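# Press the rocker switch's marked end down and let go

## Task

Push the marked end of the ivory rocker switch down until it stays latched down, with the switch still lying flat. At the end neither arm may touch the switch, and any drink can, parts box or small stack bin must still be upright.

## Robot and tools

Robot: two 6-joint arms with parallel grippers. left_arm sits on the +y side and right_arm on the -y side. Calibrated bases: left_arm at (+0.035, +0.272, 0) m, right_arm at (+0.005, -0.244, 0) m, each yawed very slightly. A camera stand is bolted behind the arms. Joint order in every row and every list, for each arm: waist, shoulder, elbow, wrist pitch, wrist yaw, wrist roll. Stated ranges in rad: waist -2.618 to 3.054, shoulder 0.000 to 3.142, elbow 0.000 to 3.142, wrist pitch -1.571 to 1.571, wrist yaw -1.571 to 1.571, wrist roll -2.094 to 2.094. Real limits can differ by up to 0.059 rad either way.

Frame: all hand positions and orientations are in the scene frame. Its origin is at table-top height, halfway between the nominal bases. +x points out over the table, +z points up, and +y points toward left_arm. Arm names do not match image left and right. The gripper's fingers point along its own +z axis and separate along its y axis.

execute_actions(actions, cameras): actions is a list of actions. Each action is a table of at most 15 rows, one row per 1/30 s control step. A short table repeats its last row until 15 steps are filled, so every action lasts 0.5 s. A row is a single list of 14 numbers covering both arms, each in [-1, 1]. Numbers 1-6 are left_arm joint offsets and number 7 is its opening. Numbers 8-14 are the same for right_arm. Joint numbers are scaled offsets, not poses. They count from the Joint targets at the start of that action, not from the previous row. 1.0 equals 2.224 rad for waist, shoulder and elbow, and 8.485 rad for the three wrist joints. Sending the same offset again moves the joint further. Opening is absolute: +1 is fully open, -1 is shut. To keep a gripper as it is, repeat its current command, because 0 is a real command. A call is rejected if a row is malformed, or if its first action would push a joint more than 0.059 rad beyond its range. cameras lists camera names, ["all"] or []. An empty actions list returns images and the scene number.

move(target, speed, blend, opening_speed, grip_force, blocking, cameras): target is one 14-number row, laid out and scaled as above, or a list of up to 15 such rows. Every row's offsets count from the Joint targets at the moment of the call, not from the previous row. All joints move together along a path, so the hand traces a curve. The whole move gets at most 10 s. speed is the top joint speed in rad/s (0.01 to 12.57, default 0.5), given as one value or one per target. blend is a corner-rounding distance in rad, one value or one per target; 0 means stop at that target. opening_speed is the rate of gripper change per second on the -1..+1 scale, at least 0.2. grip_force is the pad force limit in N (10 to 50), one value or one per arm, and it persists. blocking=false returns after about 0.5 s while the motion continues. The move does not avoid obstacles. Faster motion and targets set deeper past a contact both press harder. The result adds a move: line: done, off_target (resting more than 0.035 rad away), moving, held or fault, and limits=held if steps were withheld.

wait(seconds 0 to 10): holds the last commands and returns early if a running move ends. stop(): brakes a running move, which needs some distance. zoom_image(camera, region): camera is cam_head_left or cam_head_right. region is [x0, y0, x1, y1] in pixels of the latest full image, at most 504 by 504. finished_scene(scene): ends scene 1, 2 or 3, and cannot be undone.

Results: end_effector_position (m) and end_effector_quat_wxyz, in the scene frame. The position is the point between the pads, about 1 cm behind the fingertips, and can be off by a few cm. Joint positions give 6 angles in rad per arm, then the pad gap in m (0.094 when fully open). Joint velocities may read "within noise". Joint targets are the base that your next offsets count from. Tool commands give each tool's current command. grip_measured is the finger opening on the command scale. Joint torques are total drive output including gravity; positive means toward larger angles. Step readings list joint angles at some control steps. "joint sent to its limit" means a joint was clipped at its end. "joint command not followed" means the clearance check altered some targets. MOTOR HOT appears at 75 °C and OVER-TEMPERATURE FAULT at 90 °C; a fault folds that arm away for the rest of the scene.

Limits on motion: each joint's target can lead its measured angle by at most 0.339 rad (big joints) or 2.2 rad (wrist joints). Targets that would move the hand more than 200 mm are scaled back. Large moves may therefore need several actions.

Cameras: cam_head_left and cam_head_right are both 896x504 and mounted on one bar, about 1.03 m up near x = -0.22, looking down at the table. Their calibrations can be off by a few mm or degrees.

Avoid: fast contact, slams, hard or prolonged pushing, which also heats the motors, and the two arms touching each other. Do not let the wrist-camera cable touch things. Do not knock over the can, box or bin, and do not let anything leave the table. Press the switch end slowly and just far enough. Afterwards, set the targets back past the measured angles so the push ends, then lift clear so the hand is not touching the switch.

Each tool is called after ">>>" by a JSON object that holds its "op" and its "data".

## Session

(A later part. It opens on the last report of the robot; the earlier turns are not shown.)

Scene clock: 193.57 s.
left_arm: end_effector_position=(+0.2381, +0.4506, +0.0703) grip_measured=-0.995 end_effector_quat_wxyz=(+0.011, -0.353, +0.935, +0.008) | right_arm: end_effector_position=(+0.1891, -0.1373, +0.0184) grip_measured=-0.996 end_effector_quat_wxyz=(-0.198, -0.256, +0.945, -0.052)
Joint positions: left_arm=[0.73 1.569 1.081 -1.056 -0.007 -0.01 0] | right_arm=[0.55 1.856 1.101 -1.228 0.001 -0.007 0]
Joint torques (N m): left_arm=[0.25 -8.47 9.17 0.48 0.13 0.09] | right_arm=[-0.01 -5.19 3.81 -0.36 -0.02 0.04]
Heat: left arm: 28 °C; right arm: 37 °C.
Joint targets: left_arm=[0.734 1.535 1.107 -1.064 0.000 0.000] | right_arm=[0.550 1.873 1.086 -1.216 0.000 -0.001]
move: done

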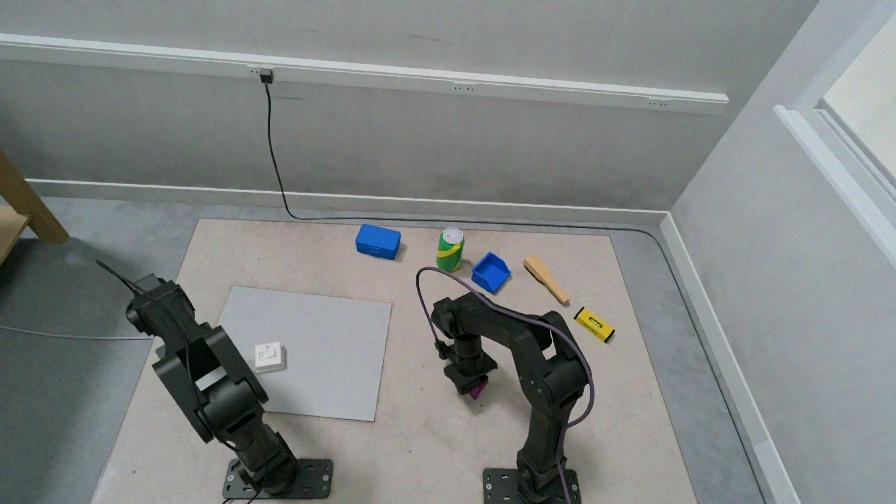

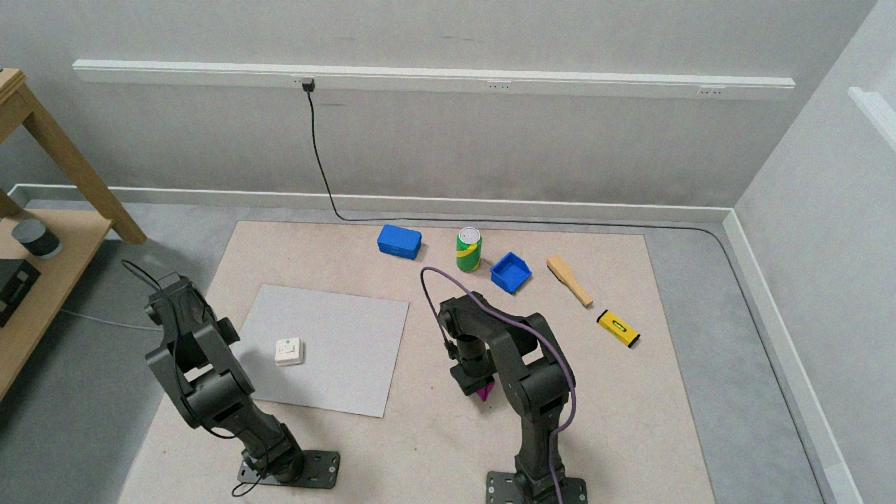

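>>> {"op": "move", "data": {"target": [[0, 0, 0, 0, 0, 0, -1, 0, -0.04, 0.0827, -0.0323, 0, 0, -1], [0, 0, 0, 0, 0, 0, -1, -0.3597, 0.0207, 0.1893, 0.0067, 0, 0, -1]], "speed": 0.7, "blend": 0.03, "cameras": ["all"]}}

>>> {"op": "zoom_image", "data": {"camera": "cam_head_left", "region": [500, 290, 600, 370]}}

>>> {"op": "zoom_image", "data": {"camera": "cam_head_right", "region": [510, 290, 610, 370]}}

Scene clock: 213.07 s.
left_arm: end_effector_position=(+0.2381, +0.4506, +0.0703) grip_measured=-0.995 end_effector_quat_wxyz=(+0.011, -0.353, +0.935, +0.008) | right_arm: end_effector_position=(+0.3374, -0.3402, +0.0723) grip_measured=-0.996 end_effector_quat_wxyz=(-0.012, +0.138, +0.990, +0.001)
Joint positions: left_arm=[0.73 1.569 1.081 -1.056 -0.007 -0.01 0] | right_arm=[-0.254 1.897 1.474 -1.171 0.002 -0.006 0]
Joint torques (N m): left_arm=[0.31 -8.57 9.29 0.49 0.08 0.09] | right_arm=[0.39 -6.32 9.24 0.4 -0.01 0.03]
Heat: left arm: 28 °C; right arm: 35 °C.
Joint targets: left_arm=[0.734 1.535 1.107 -1.064 0.000 0.000] | right_arm=[-0.250 1.919 1.507 -1.160 0.000 -0.001]
move: done

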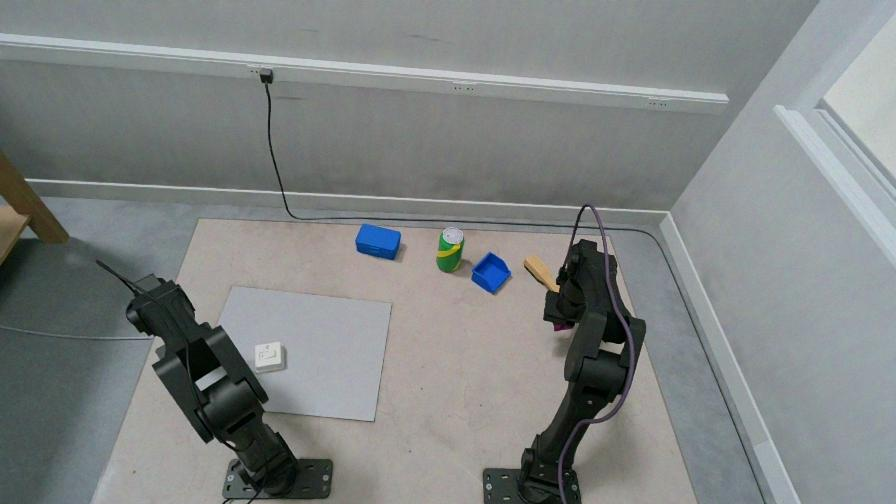

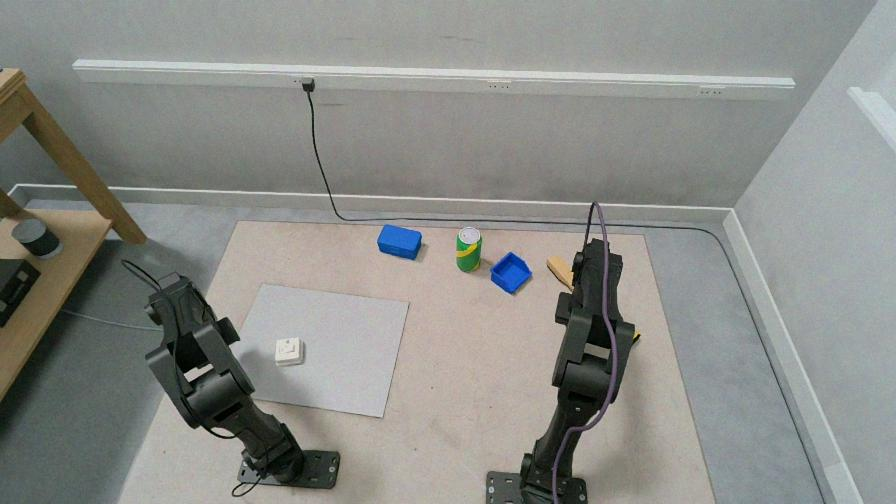

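Scaled by 5.040 from the camera's 896x504 image, which has a finer 1280x720 frame.

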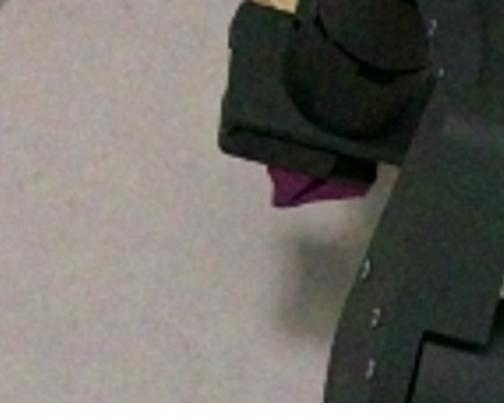

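Scaled by 5.040 from the camera's 896x504 image, which has a finer 1280x720 frame.

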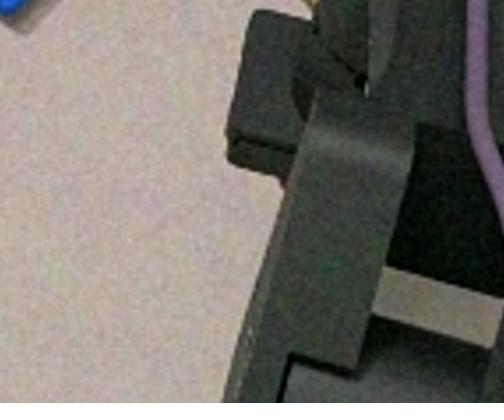

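>>> {"op": "move", "data": {"target": [-0.1951, 0.2433, 0.2811, -0.0192, 0, 0, -1, 0, 0, 0, 0, 0, 0, -1], "speed": 0.7, "cameras": ["all"]}}

>>> {"op": "zoom_image", "data": {"camera": "cam_head_right", "region": [230, 260, 310, 324]}}

Scene clock: 217.13 s.
left_arm: end_effector_position=(+0.4136, +0.3811, +0.0739) grip_measured=-0.995 end_effector_quat_wxyz=(+0.001, -0.143, +0.990, +0.002) | right_arm: end_effector_position=(+0.3375, -0.3402, +0.0723) grip_measured=-0.996 end_effector_quat_wxyz=(-0.012, +0.138, +0.990, +0.001)
Joint positions: left_arm=[0.295 2.056 1.705 -1.218 -0.003 -0.009 0] | right_arm=[-0.254 1.897 1.474 -1.171 0.002 -0.006 0]
Joint torques (N m): left_arm=[0.46 -8.29 9.44 0.45 0.07 0.06] | right_arm=[0.36 -6.34 9.24 0.42 -0.02 0.03]
Heat: left arm: 28 °C; right arm: 35 °C.
Joint targets: left_arm=[0.300 2.076 1.732 -1.227 0.000 0.000] | right_arm=[-0.250 1.919 1.507 -1.160 0.000 -0.001]
move: done

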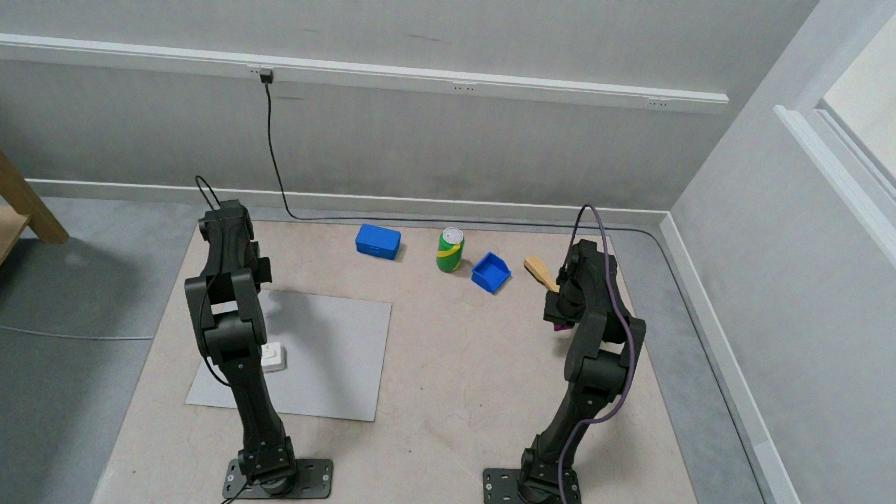

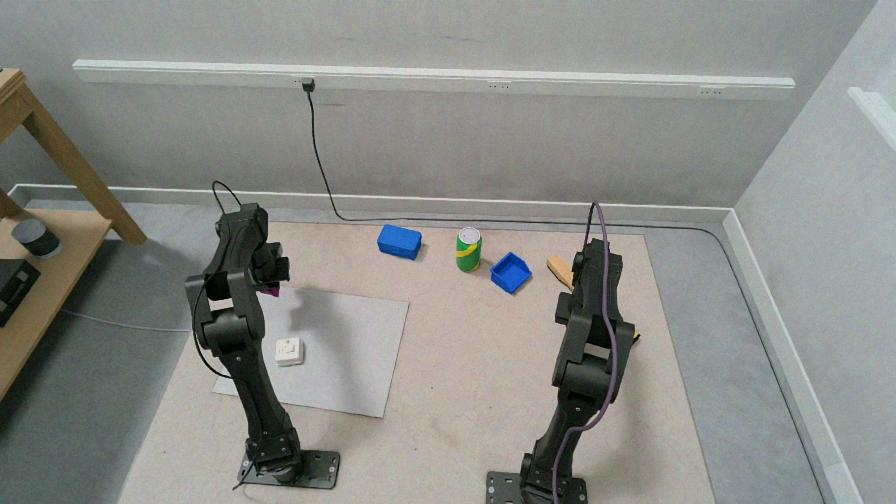

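Scaled by 6.300 from the camera's 896x504 image, which has a finer 1280x720 frame.

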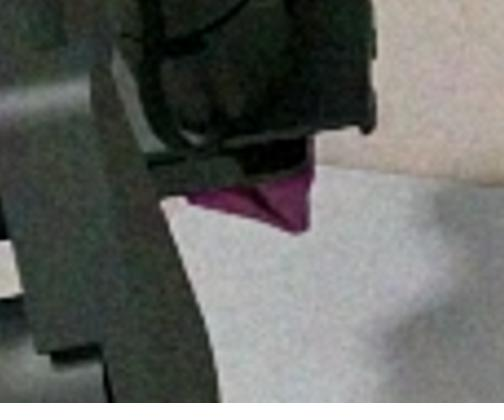

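>>> {"op": "move", "data": {"target": [[-0.0391, -0.2325, -0.2923, 0.0157, 0, 0, -1, 0, 0, 0, 0, 0, 0, -1], [-0.0391, -0.1987, -0.3525, 0.0388, 0, 0, -1, 0, 0, 0, 0, 0, 0, -1], [-0.0391, -0.2325, -0.2923, 0.0157, 0, 0, -1, 0, 0, 0, 0, 0, 0, -1], [0.195, -0.2325, -0.2923, 0.0157, 0, 0, -1, 0, 0, 0, 0, 0, 0, -1]], "speed": [0.8, 0.2, 0.4, 0.8], "blend": [0.0, 0.0, 0.03, 0.0], "cameras": ["all"]}}

>>> {"op": "zoom_image", "data": {"camera": "cam_head_right", "region": [255, 325, 325, 380]}}

Scene clock: 227.43 s.
left_arm: end_effector_position=(+0.2272, +0.4399, +0.0600) grip_measured=-0.995 end_effector_quat_wxyz=(-0.021, -0.353, +0.935, -0.008) | right_arm: end_effector_position=(+0.3375, -0.3402, +0.0723) grip_measured=-0.996 end_effector_quat_wxyz=(-0.012, +0.138, +0.990, +0.001)
Joint positions: left_arm=[0.731 1.59 1.06 -1.085 0 -0.009 0] | right_arm=[-0.254 1.897 1.474 -1.171 0.002 -0.006 0]
Joint torques (N m): left_arm=[0.14 -8.23 8.73 0.34 0.03 0.07] | right_arm=[0.35 -6.34 9.24 0.42 -0.02 0.03]
Heat: left arm: 28 °C; right arm: 34 °C.
Joint targets: left_arm=[0.733 1.559 1.082 -1.094 0.000 0.000] | right_arm=[-0.250 1.919 1.507 -1.160 0.000 -0.001]
move: done

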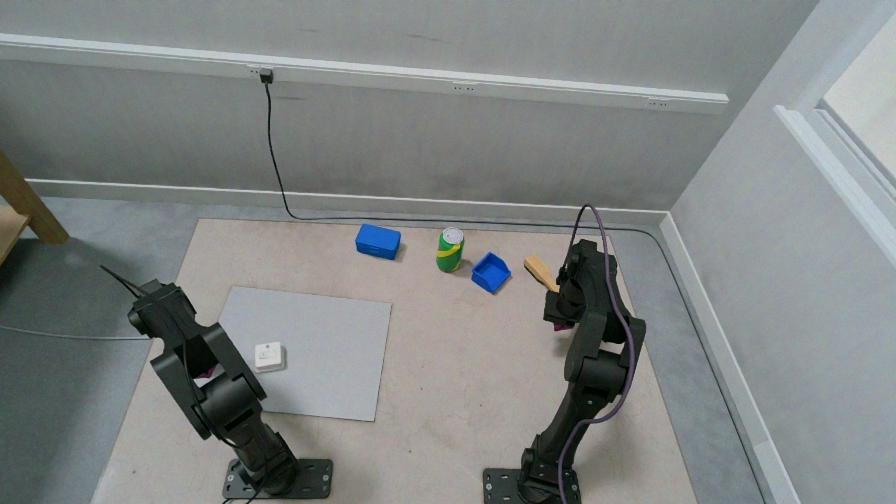

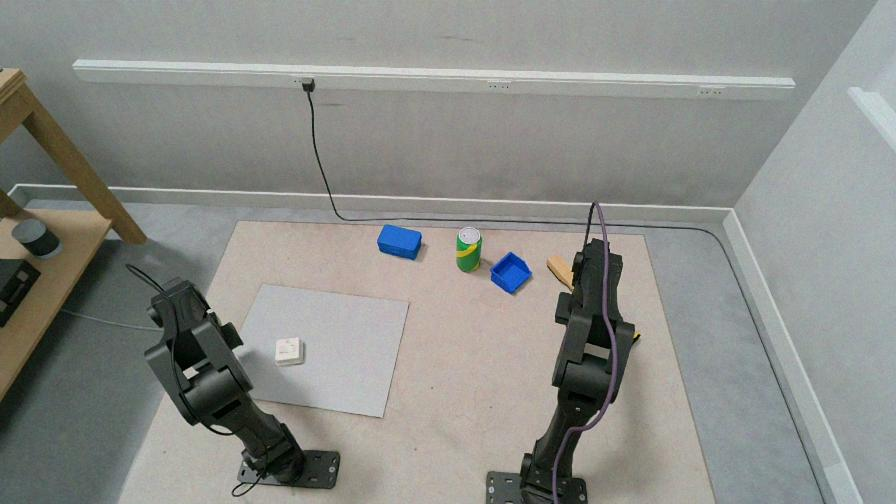

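Scaled by 7.200 from the camera's 896x504 image, which has a finer 1280x720 frame.

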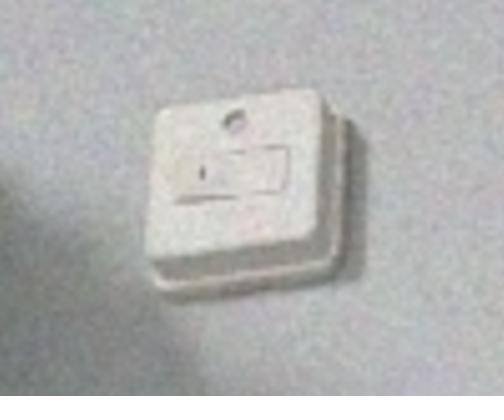

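>>> {"op": "move", "data": {"target": [[-0.1965, 0.0012, 0.0012, 0, 0, 0, -1, 0, 0, 0, 0, 0, 0, -1], [-0.1965, 0.0351, -0.0589, 0.0231, 0, 0, -1, 0, 0, 0, 0, 0, 0, -1], [-0.1965, 0.0012, 0.0012, 0, 0, 0, -1, 0, 0, 0, 0, 0, 0, -1], [0.0, 0.0012, 0.0012, 0, 0, 0, -1, 0, 0, 0, 0, 0, 0, -1]], "speed": [0.8, 0.2, 0.4, 0.8], "blend": [0.0, 0.0, 0.03, 0.0], "cameras": ["all"]}}

>>> {"op": "zoom_image", "data": {"camera": "cam_head_right", "region": [255, 325, 325, 380]}}

Scene clock: 233.30 s.
left_arm: end_effector_position=(+0.2277, +0.4403, +0.0599) grip_measured=-0.995 end_effector_quat_wxyz=(-0.021, -0.353, +0.935, -0.008) | right_arm: end_effector_position=(+0.3375, -0.3402, +0.0723) grip_measured=-0.996 end_effector_quat_wxyz=(-0.012, +0.138, +0.990, +0.001)
Joint positions: left_arm=[0.732 1.593 1.062 -1.085 0 -0.008 0] | right_arm=[-0.254 1.897 1.474 -1.171 0.002 -0.006 0]
Joint torques (N m): left_arm=[0.08 -8.31 8.81 0.37 0.01 0.07] | right_arm=[0.35 -6.34 9.24 0.42 -0.02 0.03]
Heat: left arm: 28 °C; right arm: 34 °C.
Joint targets: left_arm=[0.733 1.561 1.085 -1.094 0.000 0.000] | right_arm=[-0.250 1.919 1.507 -1.160 0.000 -0.001]
move: done

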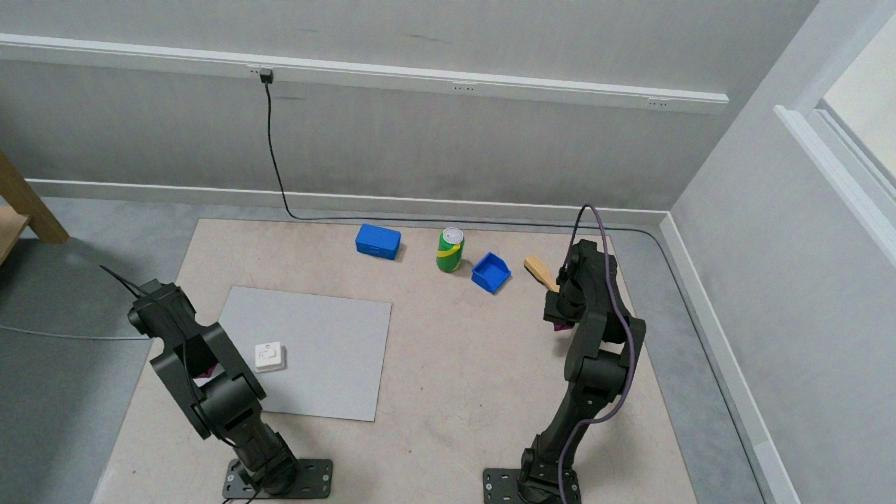

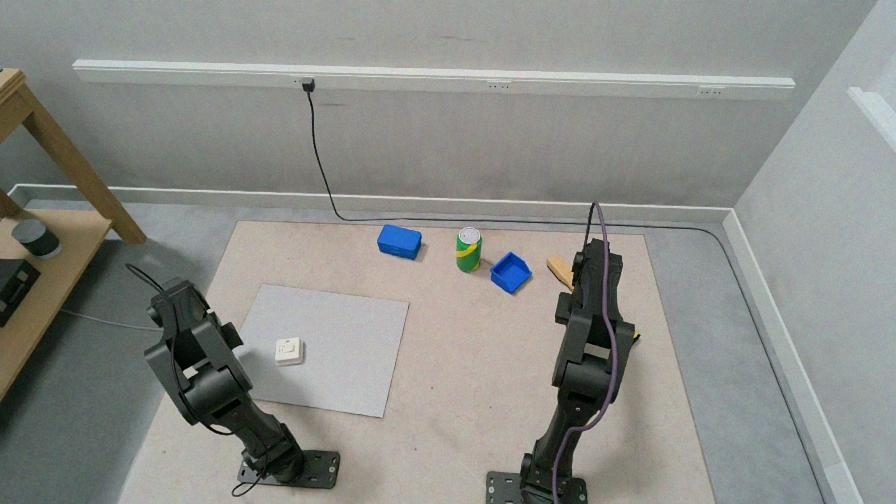

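Scaled by 7.200 from the camera's 896x504 image, which has a finer 1280x720 frame.

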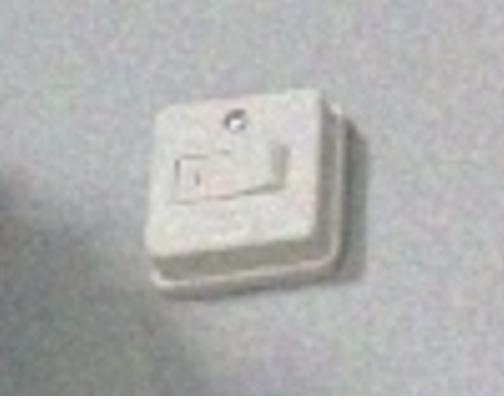

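>>> {"op": "finished_scene", "data": {"scene": 1}}

The scene is finished: the task was done.


## Next scene

The same job, from a new start.

>>> {"op": "execute_actions", "data": {"actions": []}}

Scene clock: 0.00 s.
left_arm: end_effector_position=(+0.4384, +0.2535, +0.1110) grip_measured=+1.000 end_effector_quat_wxyz=(+0.579, +0.028, +0.810, -0.084) | right_arm: end_effector_position=(+0.3956, -0.2768, +0.0802) grip_measured=+1.000 end_effector_quat_wxyz=(+0.559, +0.035, +0.828, +0.021)
Joint positions: left_arm=[0.065 1.514 0.411 0.774 0.215 -0.036 0.094] | right_arm=[-0.117 1.567 0.353 0.827 -0.132 0.026 0.094]
Joint velocities: within noise
Joint torques (N m): no reading
Heat: left arm: 25 °C; right arm: 30 °C.
Joint targets: left_arm=[0.065 1.504 0.421 0.784 0.216 -0.036] | right_arm=[-0.117 1.560 0.360 0.835 -0.133 0.026]
Tool commands: left_gripper/opening=+1.0 right_gripper/opening=+1.0

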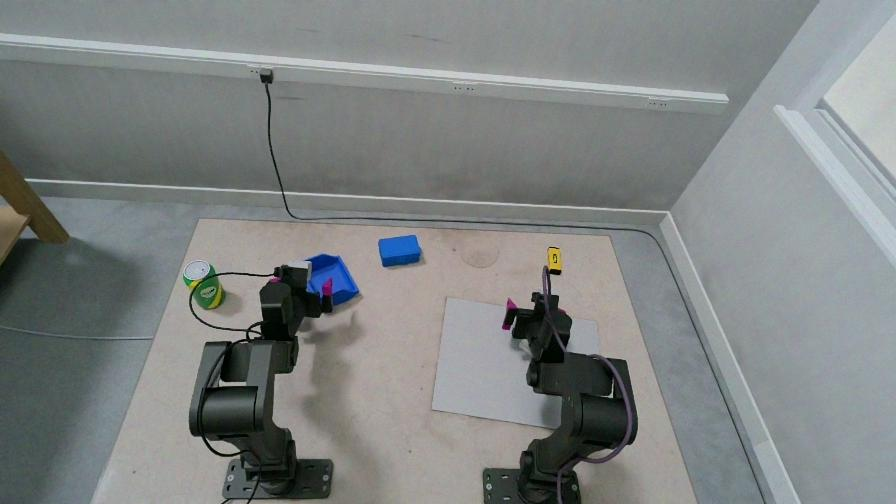

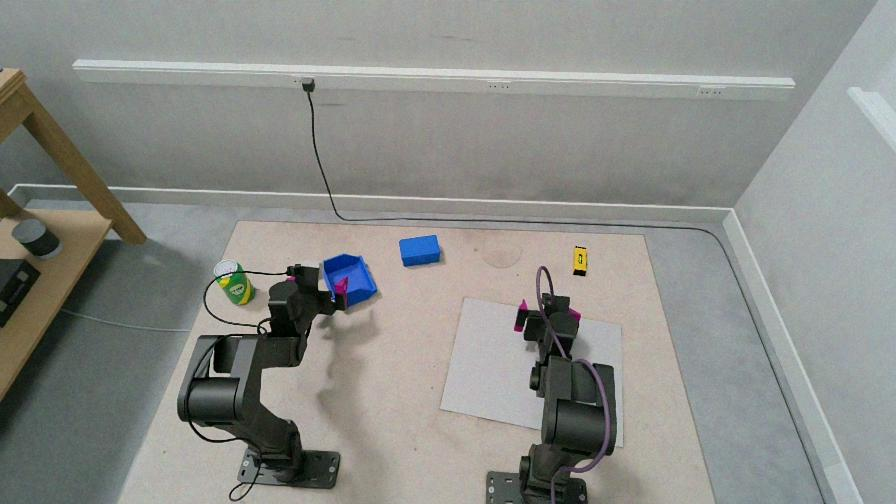

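>>> {"op": "move", "data": {"target": [[0, 0, 0, 0, 0, 0, 1, 0, -0.15, 0, 0, 0, 0, -1], [0, 0, 0, 0, 0, 0, 1, -0.36, -0.22, 0, 0, 0, 0, -1]], "blend": 0.1, "speed": 1.2, "cameras": ["all"]}}

>>> {"op": "zoom_image", "data": {"camera": "cam_head_left", "region": [480, 310, 580, 390]}}

>>> {"op": "zoom_image", "data": {"camera": "cam_head_right", "region": [500, 310, 600, 390]}}

Scene clock: 3.07 s.
left_arm: end_effector_position=(+0.4384, +0.2535, +0.1110) grip_measured=+1.000 end_effector_quat_wxyz=(+0.579, +0.028, +0.810, -0.084) | right_arm: end_effector_position=(+0.2402, -0.5279, +0.2539) grip_measured=-0.997 end_effector_quat_wxyz=(+0.679, +0.273, +0.619, -0.287)
Joint positions: left_arm=[0.065 1.514 0.411 0.774 0.215 -0.036 0.094] | right_arm=[-0.914 1.09 0.353 0.823 -0.128 0.026 0]
Joint torques (N m): left_arm=[-0.02 -5.33 7.35 2.25 0.08 -0.02] | right_arm=[-0.39 -3.26 7.91 2.17 -0.06 -0.03]
Heat: left arm: 26 °C; right arm: 30 °C.
Joint targets: left_arm=[0.065 1.504 0.421 0.784 0.216 -0.036] | right_arm=[-0.918 1.071 0.360 0.835 -0.133 0.026]
move: done

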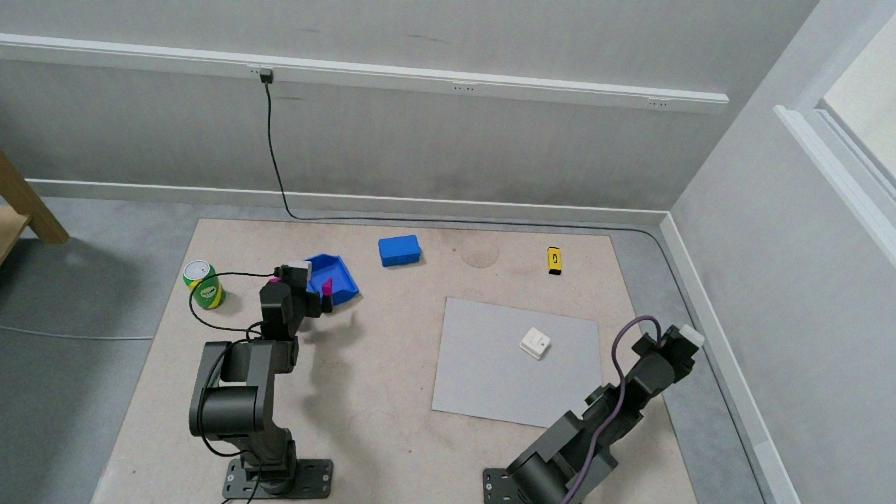

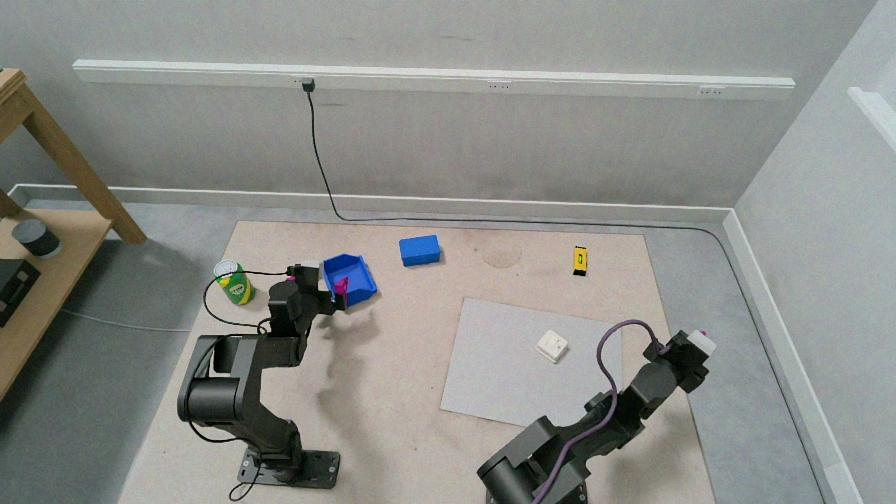

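Scaled by 5.040 from the camera's 896x504 image, which has a finer 1280x720 frame.

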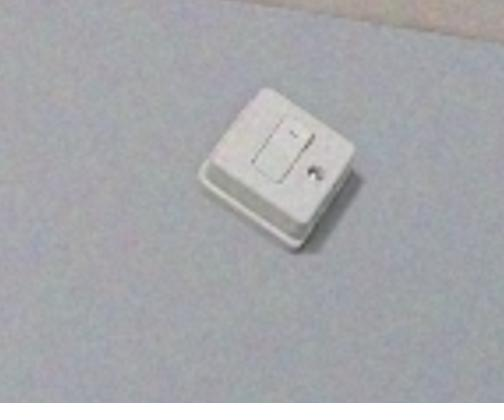

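Scaled by 5.040 from the camera's 896x504 image, which has a finer 1280x720 frame.

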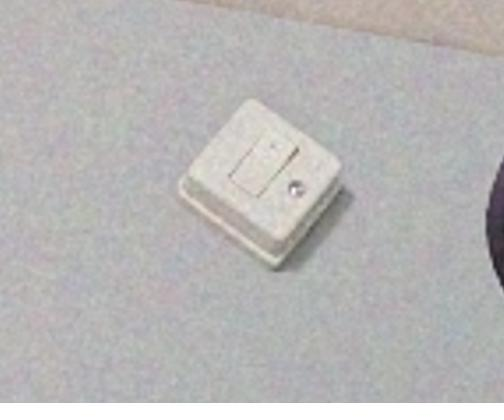

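>>> {"op": "move", "data": {"target": [[0, 0, 0, 0, 0, 0, 1, 0.3433, 0.3447, 0.467, -0.2318, 0.01567, -0.00306, -1], [0, 0, 0, 0, 0, 0, 1, 0.3433, 0.3746, 0.4056, -0.2105, 0.01567, -0.00306, -1], [0, 0, 0, 0, 0, 0, 1, 0.3433, 0.3447, 0.467, -0.2318, 0.01567, -0.00306, -1], [0, 0, 0, 0, 0, 0, 1, 0.1, 0.3447, 0.467, -0.2318, 0.01567, -0.00306, -1]], "speed": [1.2, 0.25, 0.5, 1.0], "blend": [0.0, 0.0, 0.04, 0.0], "cameras": ["all"]}}

>>> {"op": "zoom_image", "data": {"camera": "cam_head_left", "region": [500, 310, 570, 366]}}

>>> {"op": "zoom_image", "data": {"camera": "cam_head_right", "region": [520, 315, 590, 371]}}

Scene clock: 13.57 s.
left_arm: end_effector_position=(+0.4384, +0.2535, +0.1110) grip_measured=+1.000 end_effector_quat_wxyz=(+0.579, +0.028, +0.810, -0.084) | right_arm: end_effector_position=(+0.2499, -0.4615, +0.0540) grip_measured=-0.997 end_effector_quat_wxyz=(-0.026, +0.358, +0.933, +0.011)
Joint positions: left_arm=[0.065 1.514 0.411 0.774 0.215 -0.036 0.094] | right_arm=[-0.7 1.874 1.367 -1.12 -0.002 0.002 0]
Joint torques (N m): left_arm=[-0.09 -5.3 7.28 2.24 0.08 -0.03] | right_arm=[0.39 -10.22 8.92 0.11 0.02 -0.05]
Heat: left arm: 27 °C; right arm: 32 °C.
Joint targets: left_arm=[0.065 1.504 0.421 0.784 0.216 -0.036] | right_arm=[-0.696 1.838 1.399 -1.132 0.000 0.000]
move: off_target (right_arm); right_arm: the shoulder is farthest, 0.036 rad from its target

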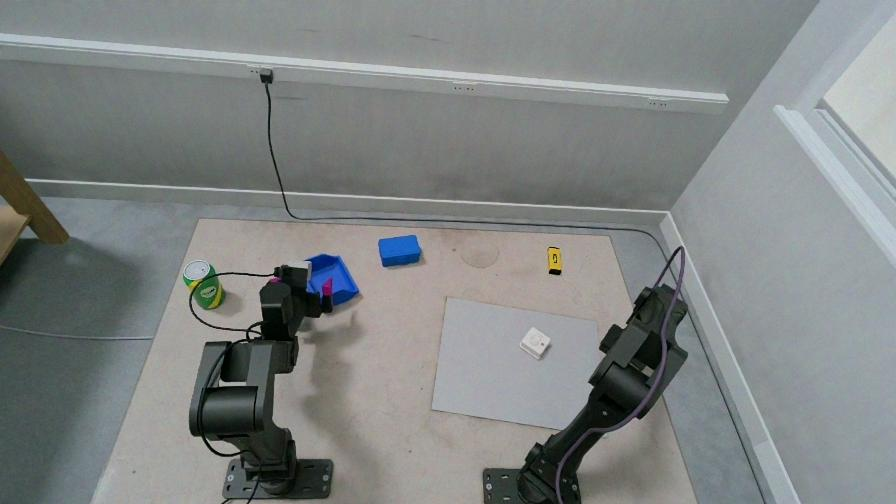

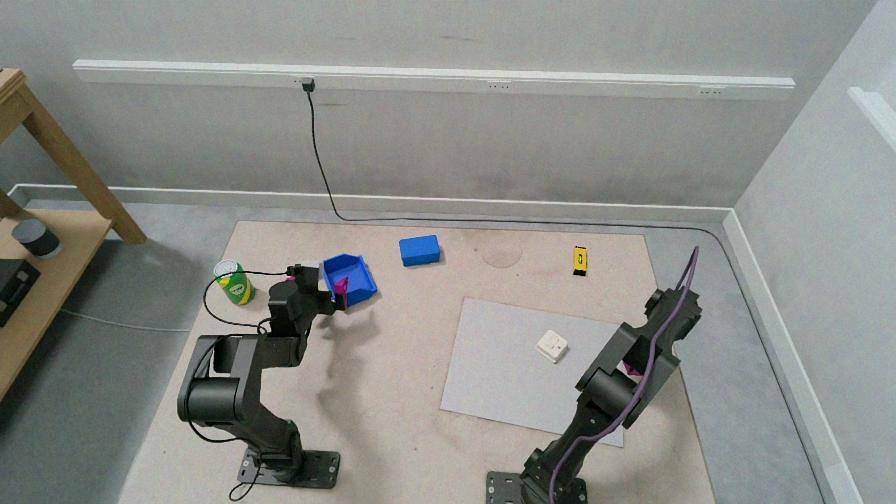

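Scaled by 7.200 from the camera's 896x504 image, which has a finer 1280x720 frame.

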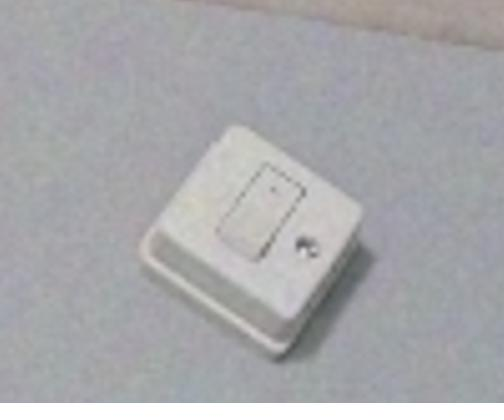

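Scaled by 7.200 from the camera's 896x504 image, which has a finer 1280x720 frame.

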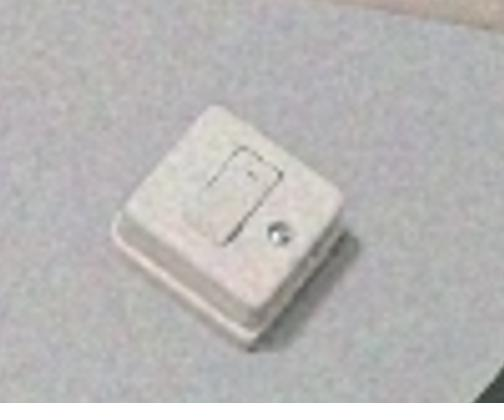

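>>> {"op": "finished_scene", "data": {"scene": 2}}

The scene is finished: the task was done.


## Next scene

The same job, from a new start.

>>> {"op": "execute_actions", "data": {"actions": []}}

Scene clock: 0.00 s.
left_arm: end_effector_position=(+0.4273, +0.2847, +0.1115) grip_measured=+1.000 end_effector_quat_wxyz=(+0.604, -0.041, +0.796, +0.012) | right_arm: end_effector_position=(+0.4166, -0.2796, +0.1147) grip_measured=+1.000 end_effector_quat_wxyz=(+0.620, +0.064, +0.780, -0.054)
Joint positions: left_arm=[0.015 1.501 0.327 0.9 -0.072 -0.052 0.094] | right_arm=[-0.001 1.617 0.385 1.002 0.134 0.026 0.094]
Joint velocities: within noise
Joint torques (N m): no reading
Heat: left arm: 24 °C; right arm: 28 °C.
Joint targets: left_arm=[0.015 1.492 0.336 0.909 -0.072 -0.052] | right_arm=[-0.001 1.609 0.393 1.009 0.134 0.026]
Tool commands: left_gripper/opening=+1.0 right_gripper/opening=+1.0

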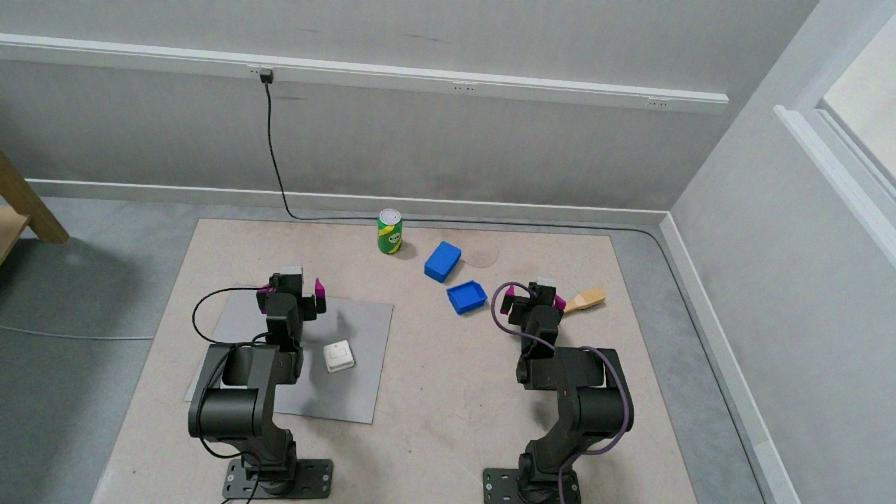

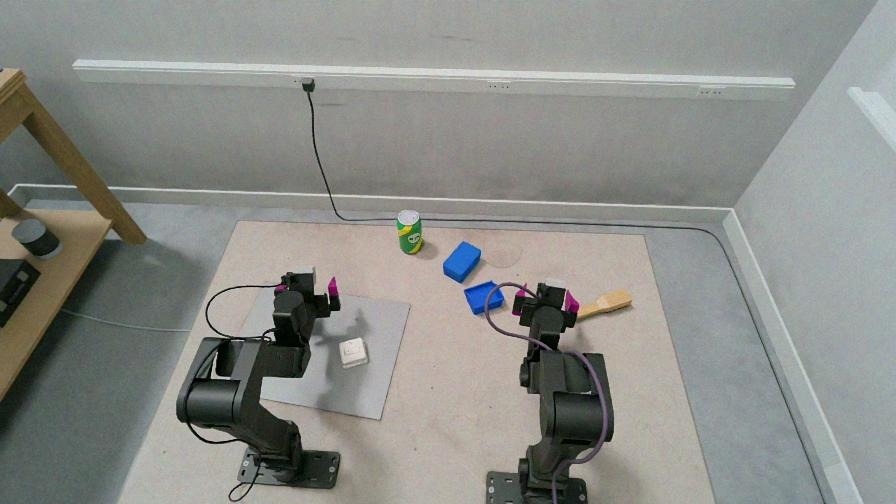

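>>> {"op": "zoom_image", "data": {"camera": "cam_head_left", "region": [305, 330, 375, 386]}}

>>> {"op": "zoom_image", "data": {"camera": "cam_head_right", "region": [320, 325, 390, 381]}}

Scaled by 7.200 from the camera's 896x504 image, which has a finer 1280x720 frame.

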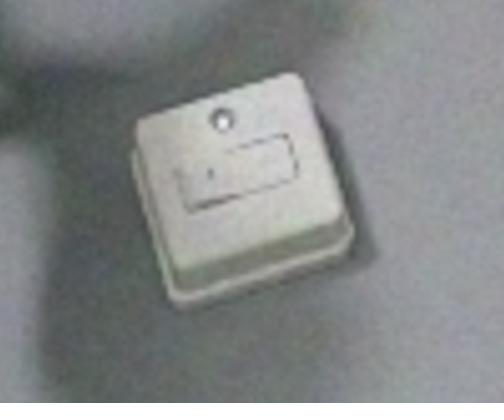

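Scaled by 7.200 from the camera's 896x504 image, which has a finer 1280x720 frame.

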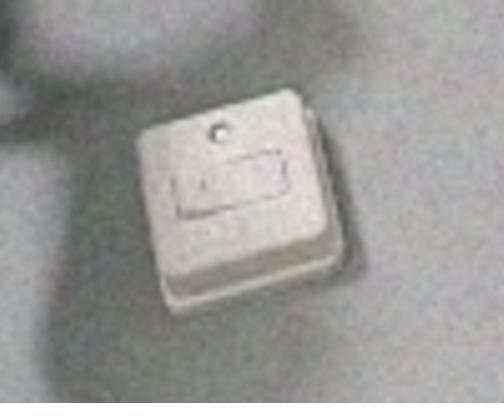

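>>> {"op": "move", "data": {"target": [[-0.0742, -0.0638, 0.2536, -0.1661, 0.00849, 0.0061, -1, 0, 0, 0, 0, 0, 0, 1], [-0.1407, 0.0313, 0.3366, -0.2361, 0.00849, 0.0061, -1, 0, 0, 0, 0, 0, 0, 1], [-0.1407, 0.0652, 0.2765, -0.213, 0.00849, 0.0061, -1, 0, 0, 0, 0, 0, 0, 1], [-0.1407, 0.0313, 0.3366, -0.2361, 0.00849, 0.0061, -1, 0, 0, 0, 0, 0, 0, 1], [0.128, 0.0313, 0.3366, -0.2361, 0.00849, 0.0061, -1, 0, 0, 0, 0, 0, 0, 1]], "speed": [1.2, 1.2, 0.22, 0.5, 1.0], "blend": [0.1, 0.0, 0.0, 0.04, 0.0], "cameras": ["all"]}}

>>> {"op": "zoom_image", "data": {"camera": "cam_head_left", "region": [305, 330, 375, 386]}}

>>> {"op": "zoom_image", "data": {"camera": "cam_head_right", "region": [320, 325, 390, 381]}}

Scene clock: 11.60 s.
left_arm: end_effector_position=(+0.2805, +0.3438, +0.0604) grip_measured=-0.995 end_effector_quat_wxyz=(-0.022, -0.145, +0.989, -0.002) | right_arm: end_effector_position=(+0.4166, -0.2796, +0.1147) grip_measured=+1.000 end_effector_quat_wxyz=(+0.620, +0.064, +0.780, -0.054)
Joint positions: left_arm=[0.298 1.592 1.063 -1.086 -0.001 -0.011 0] | right_arm=[-0.001 1.617 0.385 1.002 0.134 0.026 0.094]
Joint torques (N m): left_arm=[0.13 -8.05 8.65 0.33 0.02 0.07] | right_arm=[-0.02 -5.33 5.97 2.15 0.02 -0.02]
Heat: left arm: 26 °C; right arm: 30 °C.
Joint targets: left_arm=[0.300 1.562 1.085 -1.094 0.000 -0.001] | right_arm=[-0.001 1.609 0.393 1.009 0.134 0.026]
move: done

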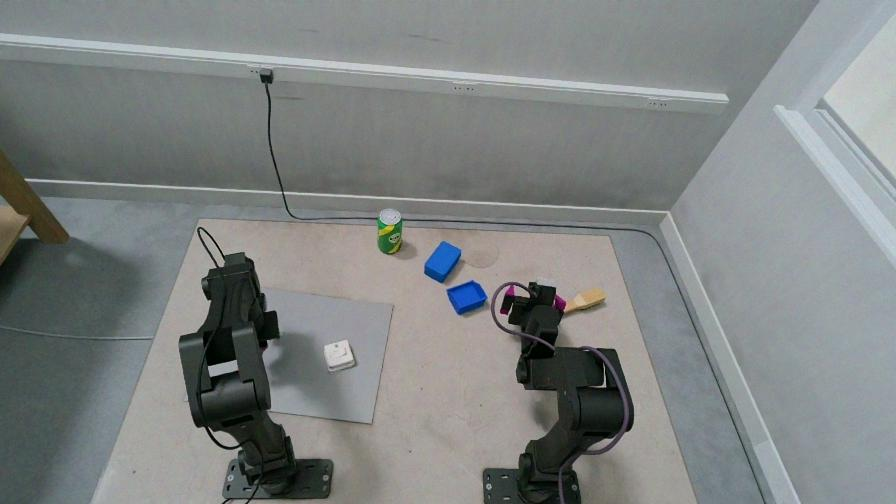

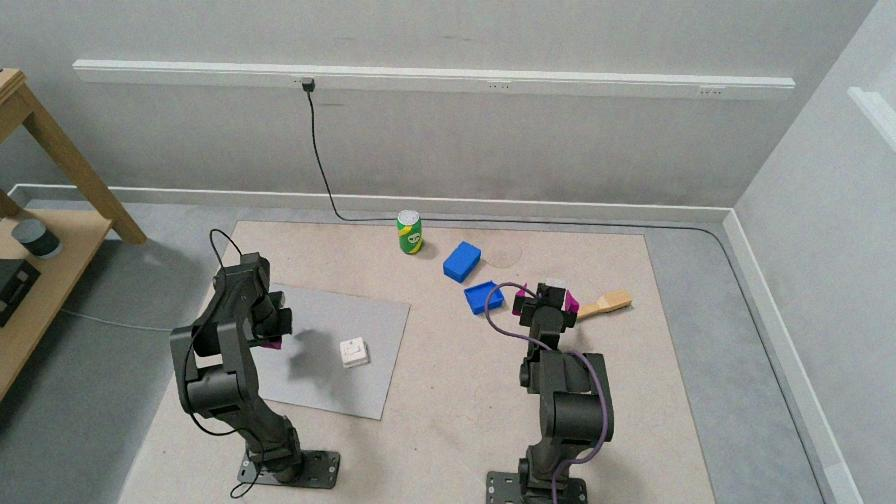

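Scaled by 7.200 from the camera's 896x504 image, which has a finer 1280x720 frame.

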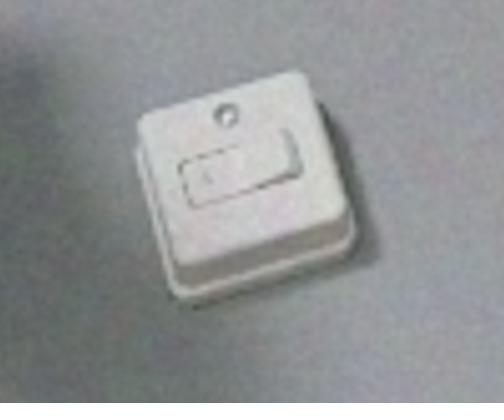

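Scaled by 7.200 from the camera's 896x504 image, which has a finer 1280x720 frame.

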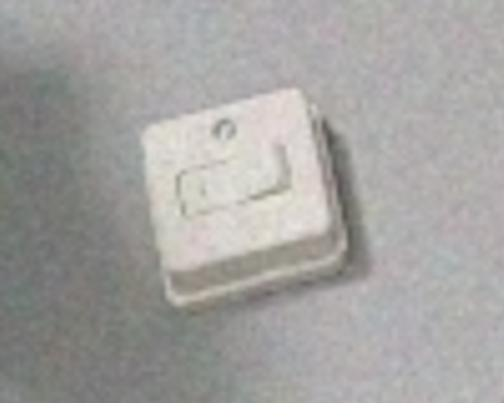

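Marked end is down.

>>> {"op": "finished_scene", "data": {"scene": 3}}

The scene is finished: the task was done.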